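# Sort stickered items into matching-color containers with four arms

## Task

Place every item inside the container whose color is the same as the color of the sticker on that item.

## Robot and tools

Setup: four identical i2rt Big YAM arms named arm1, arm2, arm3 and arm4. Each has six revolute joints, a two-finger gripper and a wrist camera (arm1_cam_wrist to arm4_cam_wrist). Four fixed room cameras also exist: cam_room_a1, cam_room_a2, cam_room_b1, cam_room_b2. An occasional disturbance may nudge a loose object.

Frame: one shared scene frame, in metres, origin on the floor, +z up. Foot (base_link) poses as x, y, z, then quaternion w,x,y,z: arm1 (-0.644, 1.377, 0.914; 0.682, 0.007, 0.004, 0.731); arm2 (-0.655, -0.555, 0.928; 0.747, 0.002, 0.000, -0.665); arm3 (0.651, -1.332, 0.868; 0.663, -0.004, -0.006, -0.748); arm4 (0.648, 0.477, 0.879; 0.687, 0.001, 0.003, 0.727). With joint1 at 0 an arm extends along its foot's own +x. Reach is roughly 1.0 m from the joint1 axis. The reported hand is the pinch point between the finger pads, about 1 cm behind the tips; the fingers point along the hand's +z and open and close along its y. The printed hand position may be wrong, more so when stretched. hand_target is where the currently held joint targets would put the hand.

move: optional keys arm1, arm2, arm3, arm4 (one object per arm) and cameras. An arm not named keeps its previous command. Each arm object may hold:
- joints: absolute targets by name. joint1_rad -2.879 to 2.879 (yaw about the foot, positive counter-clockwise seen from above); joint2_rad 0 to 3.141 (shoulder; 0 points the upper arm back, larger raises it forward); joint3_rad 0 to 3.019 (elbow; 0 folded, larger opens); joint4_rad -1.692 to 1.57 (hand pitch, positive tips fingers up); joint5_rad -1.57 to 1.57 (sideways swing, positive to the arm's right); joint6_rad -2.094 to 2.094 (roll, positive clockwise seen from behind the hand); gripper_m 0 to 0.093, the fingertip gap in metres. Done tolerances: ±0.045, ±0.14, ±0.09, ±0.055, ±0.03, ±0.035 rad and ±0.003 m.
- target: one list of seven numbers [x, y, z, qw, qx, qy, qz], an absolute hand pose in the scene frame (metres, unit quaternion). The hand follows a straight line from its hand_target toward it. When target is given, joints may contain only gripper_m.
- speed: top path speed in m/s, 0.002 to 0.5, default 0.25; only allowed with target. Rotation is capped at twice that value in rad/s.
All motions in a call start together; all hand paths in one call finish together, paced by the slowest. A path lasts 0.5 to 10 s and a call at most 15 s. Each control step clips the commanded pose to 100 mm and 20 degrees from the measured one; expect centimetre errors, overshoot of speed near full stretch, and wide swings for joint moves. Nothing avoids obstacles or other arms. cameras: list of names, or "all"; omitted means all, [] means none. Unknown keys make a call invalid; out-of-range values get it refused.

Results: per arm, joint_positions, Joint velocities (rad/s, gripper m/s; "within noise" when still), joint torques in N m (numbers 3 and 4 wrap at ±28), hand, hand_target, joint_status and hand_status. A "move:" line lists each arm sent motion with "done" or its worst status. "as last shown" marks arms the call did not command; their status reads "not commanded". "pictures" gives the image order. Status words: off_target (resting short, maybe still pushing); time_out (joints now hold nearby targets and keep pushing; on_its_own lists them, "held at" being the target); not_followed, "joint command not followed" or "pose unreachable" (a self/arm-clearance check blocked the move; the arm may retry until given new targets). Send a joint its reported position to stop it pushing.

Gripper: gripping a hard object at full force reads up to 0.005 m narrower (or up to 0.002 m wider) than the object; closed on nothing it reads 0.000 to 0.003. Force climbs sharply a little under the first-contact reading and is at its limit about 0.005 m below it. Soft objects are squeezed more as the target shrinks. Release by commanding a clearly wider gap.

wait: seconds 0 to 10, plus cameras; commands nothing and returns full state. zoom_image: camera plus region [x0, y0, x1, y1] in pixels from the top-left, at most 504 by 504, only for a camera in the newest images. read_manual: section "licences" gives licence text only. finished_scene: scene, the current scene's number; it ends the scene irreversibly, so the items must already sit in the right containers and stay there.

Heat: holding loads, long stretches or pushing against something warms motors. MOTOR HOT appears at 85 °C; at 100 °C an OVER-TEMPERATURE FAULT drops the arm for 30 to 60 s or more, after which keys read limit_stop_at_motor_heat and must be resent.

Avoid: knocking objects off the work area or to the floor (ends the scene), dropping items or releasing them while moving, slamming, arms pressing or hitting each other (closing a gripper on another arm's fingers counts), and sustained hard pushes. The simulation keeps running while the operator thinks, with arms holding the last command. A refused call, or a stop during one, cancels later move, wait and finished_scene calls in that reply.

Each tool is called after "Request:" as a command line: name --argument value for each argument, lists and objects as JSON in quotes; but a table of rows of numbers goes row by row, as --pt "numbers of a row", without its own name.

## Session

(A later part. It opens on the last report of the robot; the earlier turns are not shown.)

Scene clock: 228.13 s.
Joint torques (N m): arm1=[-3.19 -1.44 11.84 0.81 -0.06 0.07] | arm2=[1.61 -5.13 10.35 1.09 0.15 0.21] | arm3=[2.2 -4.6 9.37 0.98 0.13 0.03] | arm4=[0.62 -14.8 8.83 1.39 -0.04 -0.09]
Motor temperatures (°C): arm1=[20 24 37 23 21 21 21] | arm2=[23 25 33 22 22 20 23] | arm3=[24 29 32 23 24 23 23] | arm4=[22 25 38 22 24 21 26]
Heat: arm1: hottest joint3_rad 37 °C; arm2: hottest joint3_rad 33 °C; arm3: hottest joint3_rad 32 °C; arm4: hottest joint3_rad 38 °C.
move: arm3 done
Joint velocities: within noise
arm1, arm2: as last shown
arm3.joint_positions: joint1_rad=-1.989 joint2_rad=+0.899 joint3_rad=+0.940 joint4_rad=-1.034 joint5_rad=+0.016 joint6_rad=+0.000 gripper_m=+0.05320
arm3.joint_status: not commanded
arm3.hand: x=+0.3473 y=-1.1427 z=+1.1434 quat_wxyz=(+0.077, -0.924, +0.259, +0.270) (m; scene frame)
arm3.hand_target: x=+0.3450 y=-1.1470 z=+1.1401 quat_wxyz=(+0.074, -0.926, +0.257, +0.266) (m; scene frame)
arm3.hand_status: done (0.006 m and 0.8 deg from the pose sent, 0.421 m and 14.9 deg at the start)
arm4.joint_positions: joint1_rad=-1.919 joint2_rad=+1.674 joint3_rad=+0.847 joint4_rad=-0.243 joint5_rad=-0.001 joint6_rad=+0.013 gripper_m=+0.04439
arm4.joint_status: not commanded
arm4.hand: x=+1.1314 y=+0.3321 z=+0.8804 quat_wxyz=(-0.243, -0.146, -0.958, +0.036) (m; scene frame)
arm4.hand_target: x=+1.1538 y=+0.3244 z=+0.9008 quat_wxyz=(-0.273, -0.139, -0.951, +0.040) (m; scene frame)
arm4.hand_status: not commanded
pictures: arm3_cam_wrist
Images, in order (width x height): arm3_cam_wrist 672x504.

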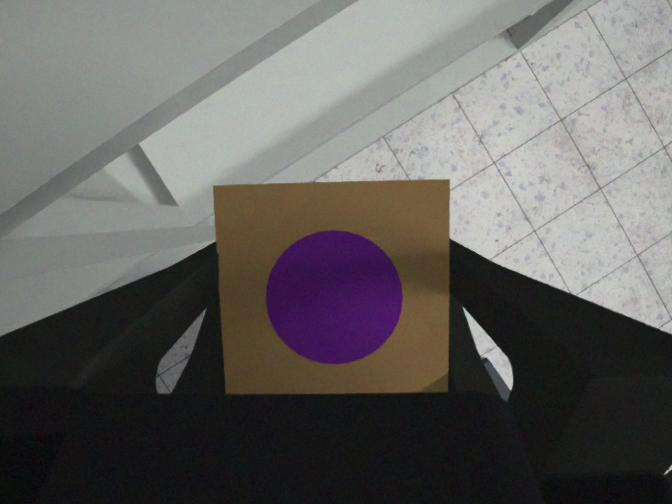

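Request:
move --arm3 '{"joints": {"joint2_rad": 0.6, "joint3_rad": 1.0, "joint4_rad": -1.3, "joint5_rad": 0, "joint6_rad": 0}}' --arm4 '{"target": [1.158, 0.322, 0.785, 0.2727, 0.1396, 0.9511, -0.0400], "speed": 0.15}' --cameras '[]'

Request:
move --arm3 '{"joints": {"joint1_rad": 1.812}}' --arm4 '{"target": [1.156, 0.322, 0.745, 0.2727, 0.1396, 0.9511, -0.0400], "speed": 0.1}' --cameras '["arm4_cam_wrist"]'

Request:
move --arm3 '{"target": [1.215, -1.266, 0.93, 0.2751, -0.0579, 0.9596, 0.0166], "speed": 0.3}' --arm4 '{"target": [1.155, 0.322, 0.732, 0.2727, 0.1396, 0.9511, -0.0400], "speed": 0.08}' --cameras '["arm3_cam_wrist", "arm4_cam_wrist"]'

Scene clock: 240.33 s.
Joint torques (N m): arm1=[-2.55 -1.03 11.51 0.73 -0.04 0.06] | arm2=[1.55 -5.07 10.36 1.09 0.15 0.21] | arm3=[2.2 -0.26 12.89 0.96 -0.09 -0.06] | arm4=[-0.09 -15.62 5.53 1.43 -0.07 -0.12]
Motor temperatures (°C): arm1=[20 24 37 23 21 21 21] | arm2=[23 25 33 22 22 20 23] | arm3=[24 27 32 23 24 23 24] | arm4=[22 25 38 22 24 21 26]
Heat: arm1: hottest joint3_rad 37 °C; arm2: hottest joint3_rad 33 °C; arm3: hottest joint3_rad 32 °C; arm4: hottest joint3_rad 38 °C.
move: arm3 done; arm4 off_target
Joint velocities: within noise
arm1, arm2: as last shown
arm3.joint_positions: joint1_rad=-1.989 joint2_rad=+0.599 joint3_rad=+0.955 joint4_rad=-1.297 joint5_rad=+0.002 joint6_rad=+0.001 gripper_m=+0.05320
arm3.joint_status: all done
arm3.hand: x=+0.4363 y=-1.1978 z=+1.2001 quat_wxyz=(+0.077, -0.917, +0.256, +0.296) (m; scene frame)
arm3.hand_target: x=+0.4325 y=-1.2001 z=+1.2219 quat_wxyz=(+0.079, -0.913, +0.247, +0.316) (m; scene frame)
arm3.hand_status: not commanded
arm4.joint_positions: joint1_rad=-1.919 joint2_rad=+1.950 joint3_rad=+0.847 joint4_rad=+0.068 joint5_rad=-0.002 joint6_rad=+0.013 gripper_m=+0.04439
arm4.joint_status: not commanded
arm4.hand: x=+1.1482 y=+0.3268 z=+0.7821 quat_wxyz=(-0.260, -0.145, -0.954, +0.038) (m; scene frame)
arm4.hand_target: x=+1.1577 y=+0.3222 z=+0.7851 quat_wxyz=(-0.272, -0.139, -0.951, +0.040) (m; scene frame)
arm4.hand_status: off_target (0.011 m and 1.6 deg from the pose sent, 0.100 m and 3.6 deg at the start)
pictures: none
No camera images: "cameras" was empty.

Scene clock: 242.93 s.
Joint torques (N m): arm1=[-2.67 -1.49 11.7 0.75 -0.07 0.03] | arm2=[1.49 -5.01 10.35 1.11 0.15 0.21] | arm3=[1.85 -0.32 12.88 1.03 0.13 -0.06] | arm4=[0.15 -15.56 4.96 1.4 -0.03 -0.06]
Motor temperatures (°C): arm1=[20 24 37 23 21 21 21] | arm2=[23 25 33 22 22 20 23] | arm3=[24 27 32 23 24 23 24] | arm4=[22 25 38 22 24 21 26]
Heat: arm1: hottest joint3_rad 37 °C; arm2: hottest joint3_rad 33 °C; arm3: hottest joint3_rad 32 °C; arm4: hottest joint3_rad 38 °C.
move: arm3 done; arm4 off_target
Joint velocities: within noise
arm1, arm2: as last shown
arm3.joint_positions: joint1_rad=+1.802 joint2_rad=+0.601 joint3_rad=+0.955 joint4_rad=-1.297 joint5_rad=-0.002 joint6_rad=+0.001 gripper_m=+0.05309
arm3.joint_status: all done
arm3.hand: x=+0.8996 y=-1.2996 z=+1.2016 quat_wxyz=(-0.309, +0.054, -0.950, -0.012) (m; scene frame)
arm3.hand_target: x=+0.9010 y=-1.2969 z=+1.2238 quat_wxyz=(-0.329, +0.059, -0.943, -0.013) (m; scene frame)
arm3.hand_status: not commanded
arm4.joint_positions: joint1_rad=-1.919 joint2_rad=+2.051 joint3_rad=+0.848 joint4_rad=+0.171 joint5_rad=-0.003 joint6_rad=+0.012 gripper_m=+0.04439
arm4.joint_status: not commanded
arm4.hand: x=+1.1457 y=+0.3275 z=+0.7447 quat_wxyz=(-0.262, -0.145, -0.953, +0.038) (m; scene frame)
arm4.hand_target: x=+1.1557 y=+0.3221 z=+0.7452 quat_wxyz=(-0.273, -0.140, -0.951, +0.040) (m; scene frame)
arm4.hand_status: off_target (0.012 m and 1.4 deg from the pose sent, 0.038 m and 1.6 deg at the start)
pictures: arm4_cam_wrist
Images, in order (width x height): arm4_cam_wrist 672x504.

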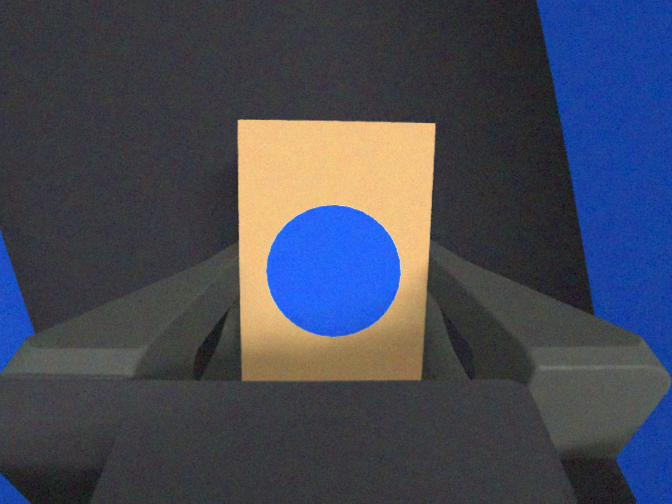

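Scene clock: 245.07 s.
Joint torques (N m): arm1=[-2.96 -1.67 11.56 0.77 -0.04 0.07] | arm2=[1.61 -5.01 10.32 1.07 0.14 0.21] | arm3=[1.08 -16.38 11.08 1.62 -0.08 -0.07] | arm4=[0.32 -13.45 5.3 1.37 -0.08 -0.07]
Motor temperatures (°C): arm1=[20 24 37 23 21 21 21] | arm2=[23 25 33 22 22 20 23] | arm3=[24 27 32 23 24 23 24] | arm4=[22 25 37 22 24 21 26]
Heat: arm1: hottest joint3_rad 37 °C; arm2: hottest joint3_rad 33 °C; arm3: hottest joint3_rad 32 °C; arm4: hottest joint3_rad 37 °C.
move: arm3 off_target; arm4 off_target
Joint velocities: within noise
arm1, arm2: as last shown
arm3.joint_positions: joint1_rad=+1.802 joint2_rad=+1.684 joint3_rad=+0.993 joint4_rad=-0.386 joint5_rad=-0.015 joint6_rad=+0.001 gripper_m=+0.05309
arm3.joint_status: not commanded
arm3.hand: x=+1.1901 y=-1.2695 z=+0.9061 quat_wxyz=(-0.243, +0.057, -0.968, -0.014) (m; scene frame)
arm3.hand_target: x=+1.2135 y=-1.2662 z=+0.9307 quat_wxyz=(-0.275, +0.058, -0.960, -0.017) (m; scene frame)
arm3.hand_status: off_target (0.035 m and 3.8 deg from the pose sent, 0.418 m and 4.1 deg at the start)
arm4.joint_positions: joint1_rad=-1.919 joint2_rad=+2.060 joint3_rad=+0.848 joint4_rad=+0.208 joint5_rad=-0.003 joint6_rad=+0.010 gripper_m=+0.04439
arm4.joint_status: not commanded
arm4.hand: x=+1.1508 y=+0.3259 z=+0.7450 quat_wxyz=(-0.275, -0.143, -0.950, +0.040) (m; scene frame)
arm4.hand_target: x=+1.1543 y=+0.3223 z=+0.7323 quat_wxyz=(-0.273, -0.140, -0.951, +0.040) (m; scene frame)
arm4.hand_status: off_target (0.014 m and 0.5 deg from the pose sent, 0.017 m and 1.4 deg at the start)
pictures: arm3_cam_wrist, arm4_cam_wrist
Images, in order (width x height): arm3_cam_wrist 672x504, arm4_cam_wrist 672x504.

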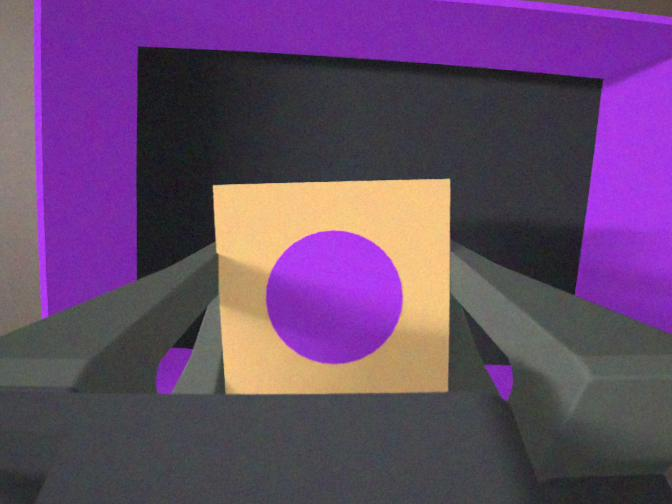

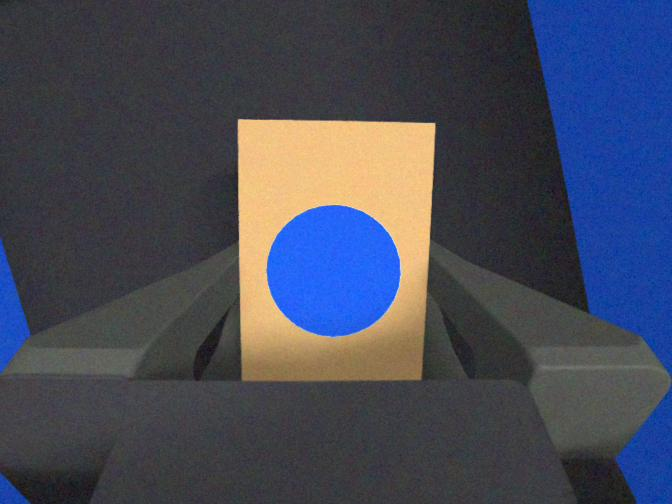

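Request:
move --arm3 '{"target": [1.213, -1.268, 0.835, 0.2751, -0.0579, 0.9596, 0.0166], "speed": 0.15}' --arm4 '{"joints": {"gripper_m": 0.093}}' --cameras '["arm4_cam_wrist"]'

Request:
move --arm3 '{"target": [1.210, -1.268, 0.80, 0.2751, -0.0579, 0.9596, 0.0166], "speed": 0.1}' --arm4 '{"target": [1.135, 0.328, 0.93, 0.2727, 0.1396, 0.9511, -0.0400], "speed": 0.2}' --cameras '["arm3_cam_wrist", "arm4_cam_wrist"]'

Request:
move --arm3 '{"target": [1.208, -1.268, 0.778, 0.2751, -0.0579, 0.9596, 0.0166], "speed": 0.06}' --cameras '["arm3_cam_wrist"]'

Scene clock: 255.43 s.
Joint torques (N m): arm1=[-2.84 -1.9 11.82 0.66 -0.02 0.03] | arm2=[1.61 -4.95 10.33 1.1 0.15 0.21] | arm3=[0.91 -17.44 6.15 1.77 -0.07 -0.09] | arm4=[0.32 -14.86 4.96 1.28 -0.04 -0.05]
Motor temperatures (°C): arm1=[20 24 37 23 21 21 21] | arm2=[23 25 33 22 22 20 23] | arm3=[24 26 33 23 24 23 24] | arm4=[22 25 36 22 24 21 26]
Heat: arm1: hottest joint3_rad 37 °C; arm2: hottest joint3_rad 33 °C; arm3: hottest joint3_rad 33 °C; arm4: hottest joint3_rad 36 °C.
move: arm3 done; arm4 done
Joint velocities: within noise
arm1, arm2: as last shown
arm3.joint_positions: joint1_rad=+1.802 joint2_rad=+1.865 joint3_rad=+0.969 joint4_rad=-0.136 joint5_rad=-0.015 joint6_rad=+0.001 gripper_m=+0.05309
arm3.joint_status: not commanded
arm3.hand: x=+1.2088 y=-1.2684 z=+0.8313 quat_wxyz=(-0.266, +0.057, -0.962, -0.015) (m; scene frame)
arm3.hand_target: x=+1.2130 y=-1.2680 z=+0.8351 quat_wxyz=(-0.275, +0.058, -0.960, -0.016) (m; scene frame)
arm3.hand_status: done (0.006 m and 1.2 deg from the pose sent, 0.075 m and 3.8 deg at the start)
arm4.joint_positions: joint1_rad=-1.919 joint2_rad=+2.076 joint3_rad=+0.850 joint4_rad=+0.209 joint5_rad=-0.004 joint6_rad=+0.008 gripper_m=+0.09291
arm4.joint_status: all done
arm4.hand: x=+1.1483 y=+0.3269 z=+0.7378 quat_wxyz=(-0.269, -0.142, -0.952, +0.039) (m; scene frame)
arm4.hand_target: x=+1.1545 y=+0.3222 z=+0.7324 quat_wxyz=(-0.273, -0.140, -0.951, +0.040) (m; scene frame)
arm4.hand_status: not commanded
pictures: arm4_cam_wrist
Images, in order (width x height): arm4_cam_wrist 672x504.

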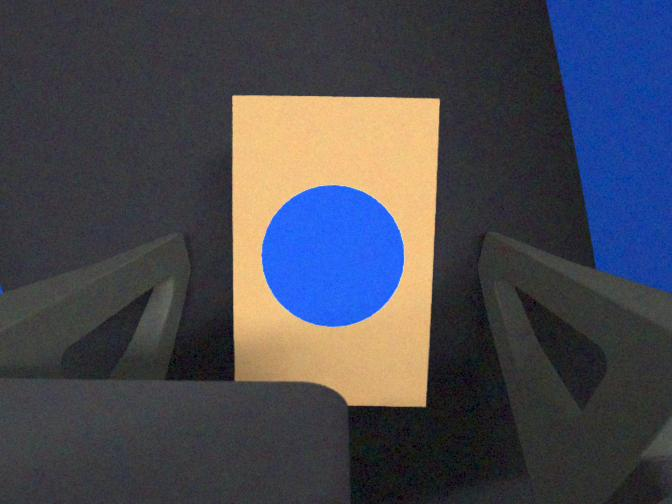

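Scene clock: 257.10 s.
Joint torques (N m): arm1=[-3.25 -0.97 11.67 0.83 -0.08 0.02] | arm2=[1.49 -4.95 10.35 1.09 0.15 0.21] | arm3=[1.14 -16.62 5.33 1.8 -0.04 -0.07] | arm4=[-0.15 -13.63 8.99 0.54 -0.04 -0.05]
Motor temperatures (°C): arm1=[20 24 37 23 21 21 21] | arm2=[23 25 33 22 22 20 23] | arm3=[24 26 33 23 24 23 24] | arm4=[22 25 36 22 24 21 26]
Heat: arm1: hottest joint3_rad 37 °C; arm2: hottest joint3_rad 33 °C; arm3: hottest joint3_rad 33 °C; arm4: hottest joint3_rad 36 °C.
move: arm3 done; arm4 off_target
Joint velocities: within noise
arm1, arm2: as last shown
arm3.joint_positions: joint1_rad=+1.802 joint2_rad=+1.928 joint3_rad=+0.957 joint4_rad=-0.044 joint5_rad=-0.015 joint6_rad=+0.001 gripper_m=+0.05309
arm3.joint_status: not commanded
arm3.hand: x=+1.2104 y=-1.2686 z=+0.8045 quat_wxyz=(-0.273, +0.057, -0.960, -0.016) (m; scene frame)
arm3.hand_target: x=+1.2099 y=-1.2680 z=+0.8000 quat_wxyz=(-0.275, +0.058, -0.960, -0.016) (m; scene frame)
arm3.hand_status: done (0.005 m and 0.3 deg from the pose sent, 0.031 m and 1.2 deg at the start)
arm4.joint_positions: joint1_rad=-1.919 joint2_rad=+1.566 joint3_rad=+0.829 joint4_rad=-0.289 joint5_rad=-0.004 joint6_rad=+0.006 gripper_m=+0.09292
arm4.joint_status: not commanded
arm4.hand: x=+1.1253 y=+0.3343 z=+0.9201 quat_wxyz=(-0.265, -0.142, -0.953, +0.038) (m; scene frame)
arm4.hand_target: x=+1.1347 y=+0.3280 z=+0.9303 quat_wxyz=(-0.273, -0.140, -0.951, +0.040) (m; scene frame)
arm4.hand_status: off_target (0.015 m and 1.0 deg from the pose sent, 0.193 m and 0.6 deg at the start)
pictures: arm3_cam_wrist, arm4_cam_wrist
Images, in order (width x height): arm3_cam_wrist 672x504, arm4_cam_wrist 672x504.

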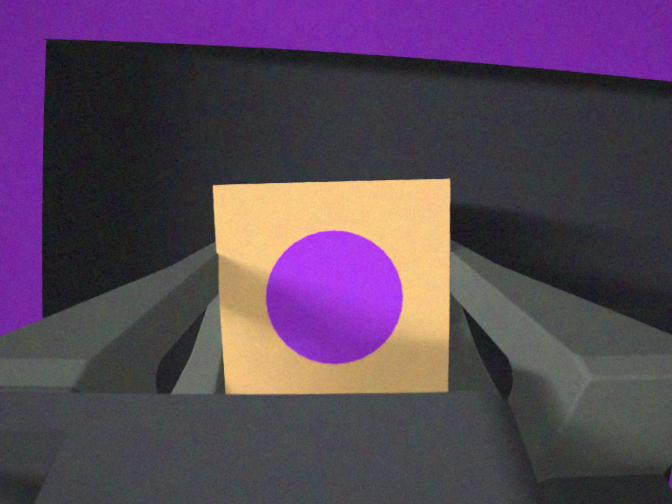

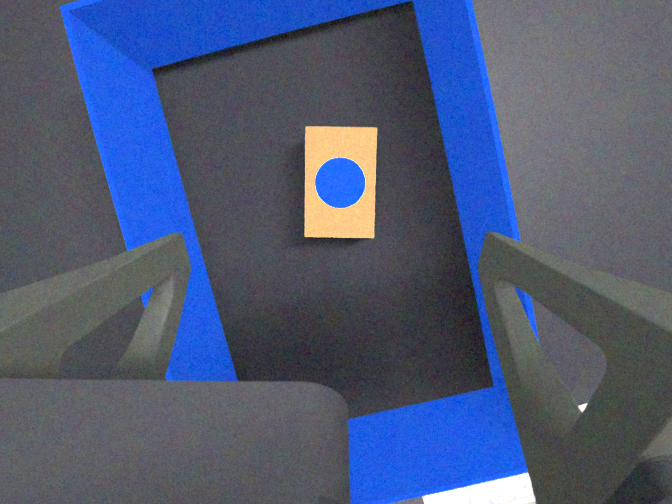

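Scene clock: 258.20 s.
Joint torques (N m): arm1=[-3.14 -1.85 11.7 0.85 -0.06 0.04] | arm2=[1.55 -5.07 10.35 1.1 0.15 0.22] | arm3=[1.03 -17.14 5 1.8 -0.01 -0.06] | arm4=[0.03 -13.39 8.85 0.61 -0.06 -0.05]
Motor temperatures (°C): arm1=[20 24 37 23 21 21 21] | arm2=[23 25 33 22 22 20 23] | arm3=[24 26 33 23 24 23 24] | arm4=[22 25 36 22 24 21 26]
Heat: arm1: hottest joint3_rad 37 °C; arm2: hottest joint3_rad 33 °C; arm3: hottest joint3_rad 33 °C; arm4: hottest joint3_rad 36 °C.
move: arm3 done
Joint velocities: within noise
arm1.joint_positions: joint1_rad=-2.277 joint2_rad=+0.899 joint3_rad=+0.806 joint4_rad=-1.030 joint5_rad=-0.009 joint6_rad=-0.006 gripper_m=+0.09296
arm1.joint_status: not commanded
arm1.hand: x=-0.3778 y=+1.1835 z=+1.1216 quat_wxyz=(-0.204, -0.302, -0.929, +0.067) (m; scene frame)
arm1.hand_target: x=-0.3800 y=+1.1810 z=+1.1200 quat_wxyz=(-0.197, -0.307, -0.929, +0.065) (m; scene frame)
arm1.hand_status: not commanded
arm2.joint_positions: joint1_rad=+0.924 joint2_rad=+0.919 joint3_rad=+0.841 joint4_rad=-1.039 joint5_rad=+0.004 joint6_rad=-0.008 gripper_m=+0.09293
arm2.joint_status: not commanded
arm2.hand: x=-0.3671 y=-0.7261 z=+1.1502 quat_wxyz=(-0.217, -0.252, -0.941, +0.060) (m; scene frame)
arm2.hand_target: x=-0.3702 y=-0.7211 z=+1.1402 quat_wxyz=(-0.201, -0.256, -0.944, +0.055) (m; scene frame)
arm2.hand_status: not commanded
arm3.joint_positions: joint1_rad=+1.802 joint2_rad=+1.982 joint3_rad=+0.950 joint4_rad=+0.013 joint5_rad=-0.015 joint6_rad=+0.001 gripper_m=+0.05309
arm3.joint_status: not commanded
arm3.hand: x=+1.2074 y=-1.2692 z=+0.7801 quat_wxyz=(-0.271, +0.057, -0.961, -0.016) (m; scene frame)
arm3.hand_target: x=+1.2080 y=-1.2680 z=+0.7780 quat_wxyz=(-0.275, +0.058, -0.960, -0.016) (m; scene frame)
arm3.hand_status: done (0.003 m and 0.5 deg from the pose sent, 0.027 m and 0.3 deg at the start)
arm4: as last shown
pictures: arm3_cam_wrist
Images, in order (width x height): arm3_cam_wrist 672x504.

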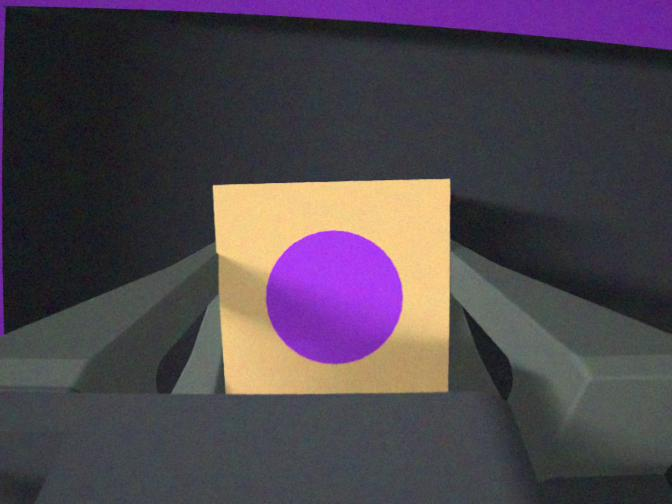

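Request:
move --arm3 '{"target": [1.208, -1.268, 0.764, 0.2751, -0.0579, 0.9596, 0.0166], "speed": 0.06}' --cameras '[]'

Request:
move --arm3 '{"target": [1.208, -1.268, 0.753, 0.2751, -0.0579, 0.9596, 0.0166], "speed": 0.06}' --cameras '["arm3_cam_wrist"]'

Scene clock: 262.73 s.
Joint torques (N m): arm1=[-2.37 -1.03 11.77 0.7 -0.06 0.04] | arm2=[1.44 -4.95 10.33 1.11 0.15 0.21] | arm3=[1.2 -16.26 4.97 1.69 0.02 -0.05] | arm4=[0.56 -13.74 8.83 0.53 -0.06 -0.06]
Motor temperatures (°C): arm1=[20 24 37 23 21 21 21] | arm2=[23 25 33 22 22 20 23] | arm3=[24 26 32 23 24 23 24] | arm4=[22 25 35 22 24 21 26]
Heat: arm1: hottest joint3_rad 37 °C; arm2: hottest joint3_rad 33 °C; arm3: hottest joint3_rad 32 °C; arm4: hottest joint3_rad 35 °C.
move: arm3 done
Joint velocities: within noise
arm1, arm2, arm4: as last shown
arm3.joint_positions: joint1_rad=+1.802 joint2_rad=+2.008 joint3_rad=+0.950 joint4_rad=+0.049 joint5_rad=-0.015 joint6_rad=+0.001 gripper_m=+0.05309
arm3.joint_status: not commanded
arm3.hand: x=+1.2093 y=-1.2691 z=+0.7710 quat_wxyz=(-0.276, +0.056, -0.959, -0.016) (m; scene frame)
arm3.hand_target: x=+1.2079 y=-1.2680 z=+0.7640 quat_wxyz=(-0.275, +0.058, -0.960, -0.017) (m; scene frame)
arm3.hand_status: done (0.007 m and 0.2 deg from the pose sent, 0.016 m and 0.5 deg at the start)
pictures: none
No camera images: "cameras" was empty.

Scene clock: 263.70 s.
Joint torques (N m): arm1=[-2.49 -1.2 11.69 0.68 -0.03 0.06] | arm2=[1.67 -5.01 10.36 1.11 0.16 0.21] | arm3=[1.26 -14.62 5.01 1.54 0.01 -0.06] | arm4=[0.15 -13.74 8.94 0.54 -0.04 -0.05]
Motor temperatures (°C): arm1=[20 24 37 23 21 21 21] | arm2=[23 25 33 22 22 20 23] | arm3=[24 26 32 23 24 23 24] | arm4=[22 25 35 22 24 21 26]
Heat: arm1: hottest joint3_rad 37 °C; arm2: hottest joint3_rad 33 °C; arm3: hottest joint3_rad 32 °C; arm4: hottest joint3_rad 35 °C.
move: arm3 off_target
Joint velocities: within noise
arm1, arm2, arm4: as last shown
arm3.joint_positions: joint1_rad=+1.802 joint2_rad=+2.015 joint3_rad=+0.950 joint4_rad=+0.078 joint5_rad=-0.015 joint6_rad=+0.001 gripper_m=+0.05309
arm3.joint_status: not commanded
arm3.hand: x=+1.2137 y=-1.2686 z=+0.7710 quat_wxyz=(-0.287, +0.056, -0.956, -0.017) (m; scene frame)
arm3.hand_target: x=+1.2074 y=-1.2681 z=+0.7536 quat_wxyz=(-0.275, +0.058, -0.960, -0.017) (m; scene frame)
arm3.hand_status: off_target (0.019 m and 1.4 deg from the pose sent, 0.018 m and 0.2 deg at the start)
pictures: arm3_cam_wrist
Images, in order (width x height): arm3_cam_wrist 672x504.

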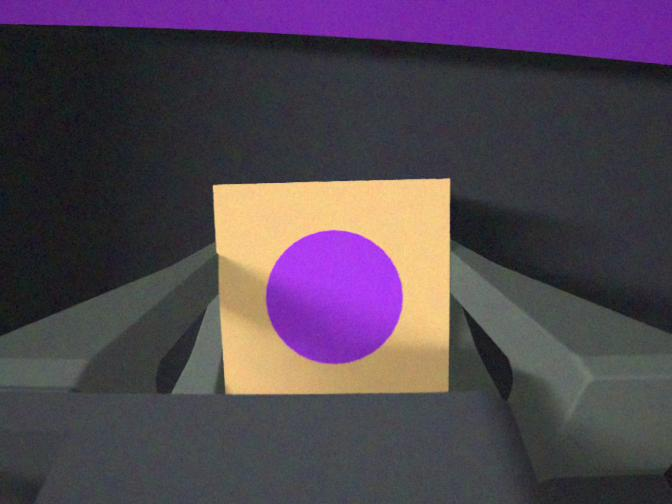

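Contact at z≈0.771. Release and retreat.

Request:
move --arm3 '{"joints": {"gripper_m": 0.093}}' --cameras '[]'

Request:
move --arm3 '{"target": [1.185, -1.271, 0.95, 0.2751, -0.0579, 0.9596, 0.0166], "speed": 0.2}' --cameras '["arm3_cam_wrist", "arm4_cam_wrist", "cam_room_a1", "cam_room_a2"]'

Scene clock: 267.10 s.
Joint torques (N m): arm1=[-2.02 -2.08 11.6 0.8 -0.05 0.06] | arm2=[1.55 -5.13 10.32 1.09 0.14 0.22] | arm3=[1.14 -16.97 4.85 1.48 0.02 -0.05] | arm4=[0.21 -13.33 8.77 0.58 -0.04 -0.05]
Motor temperatures (°C): arm1=[20 24 37 23 21 21 21] | arm2=[23 25 33 22 22 20 23] | arm3=[24 26 32 23 24 23 24] | arm4=[22 25 35 22 24 21 26]
Heat: arm1: hottest joint3_rad 37 °C; arm2: hottest joint3_rad 33 °C; arm3: hottest joint3_rad 32 °C; arm4: hottest joint3_rad 35 °C.
move: arm3 done
Joint velocities: within noise
arm1, arm2, arm4: as last shown
arm3.joint_positions: joint1_rad=+1.802 joint2_rad=+2.040 joint3_rad=+0.950 joint4_rad=+0.079 joint5_rad=-0.016 joint6_rad=+0.001 gripper_m=+0.09296
arm3.joint_status: all done
arm3.hand: x=+1.2083 y=-1.2693 z=+0.7580 quat_wxyz=(-0.276, +0.056, -0.959, -0.016) (m; scene frame)
arm3.hand_target: x=+1.2074 y=-1.2681 z=+0.7535 quat_wxyz=(-0.275, +0.058, -0.960, -0.017) (m; scene frame)
arm3.hand_status: not commanded
pictures: none
No camera images: "cameras" was empty.

Scene clock: 268.77 s.
Joint torques (N m): arm1=[-2.96 -0.91 11.81 0.73 -0.05 0.06] | arm2=[1.49 -5.01 10.33 1.07 0.15 0.21] | arm3=[0.79 -14.1 11.17 0.69 -0.08 -0.11] | arm4=[0.44 -13.22 8.83 0.47 -0.05 -0.06]
Motor temperatures (°C): arm1=[20 24 37 23 21 21 21] | arm2=[23 25 33 22 22 20 23] | arm3=[24 26 32 23 24 23 24] | arm4=[22 25 35 22 24 21 26]
Heat: arm1: hottest joint3_rad 37 °C; arm2: hottest joint3_rad 33 °C; arm3: hottest joint3_rad 32 °C; arm4: hottest joint3_rad 35 °C.
move: arm3 off_target
Joint velocities: within noise
arm1, arm2, arm4: as last shown
arm3.joint_positions: joint1_rad=+1.802 joint2_rad=+1.576 joint3_rad=+0.930 joint4_rad=-0.399 joint5_rad=-0.017 joint6_rad=+0.001 gripper_m=+0.09296
arm3.joint_status: not commanded
arm3.hand: x=+1.1674 y=-1.2712 z=+0.9331 quat_wxyz=(-0.259, +0.057, -0.964, -0.016) (m; scene frame)
arm3.hand_target: x=+1.1842 y=-1.2711 z=+0.9503 quat_wxyz=(-0.275, +0.058, -0.959, -0.017) (m; scene frame)
arm3.hand_status: off_target (0.024 m and 2.0 deg from the pose sent, 0.193 m and 0.2 deg at the start)
pictures: arm3_cam_wrist, arm4_cam_wrist, cam_room_a1, cam_room_a2
Images, in order (width x height): arm3_cam_wrist 672x504, arm4_cam_wrist 672x504, cam_room_a1 672x504, cam_room_a2 672x504.

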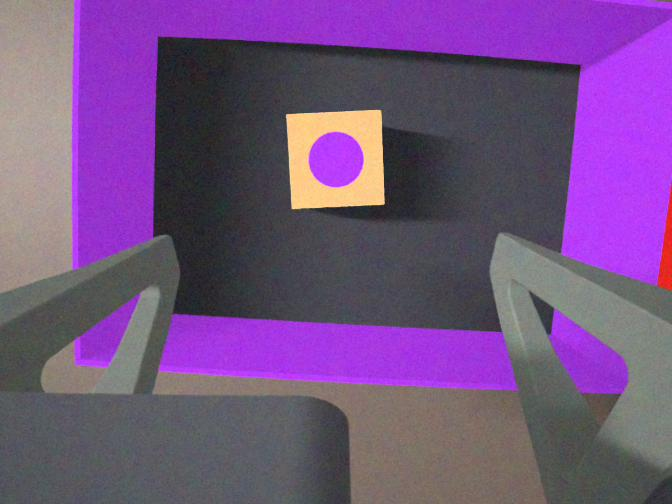

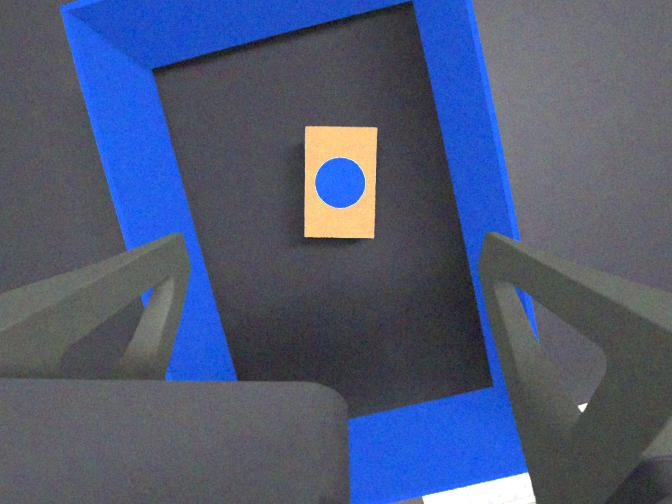

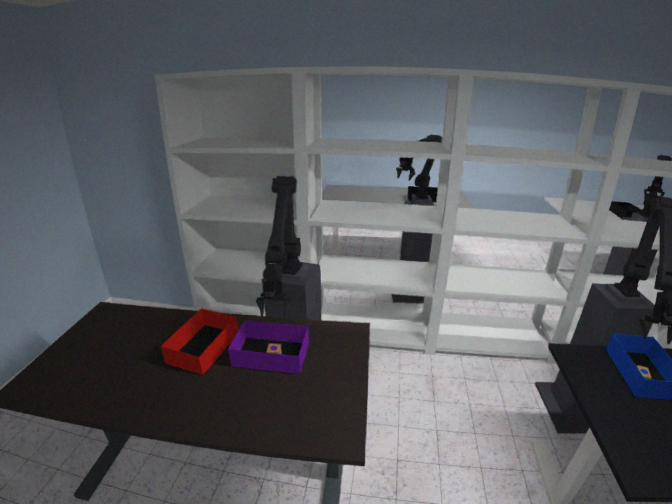

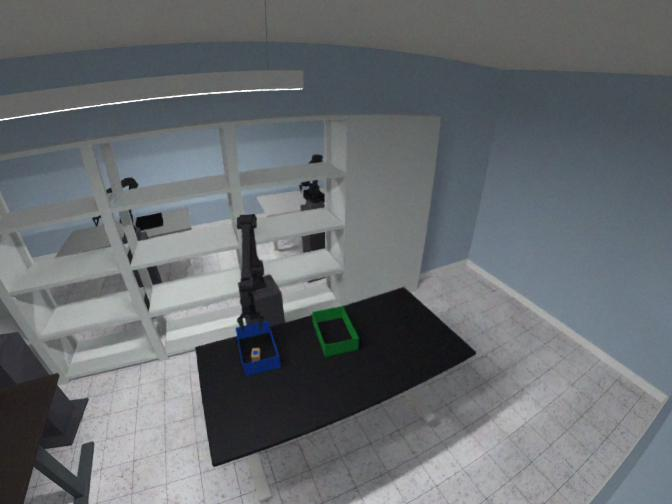

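Request:
finished_scene --scene 2

The scene is finished: the task was done.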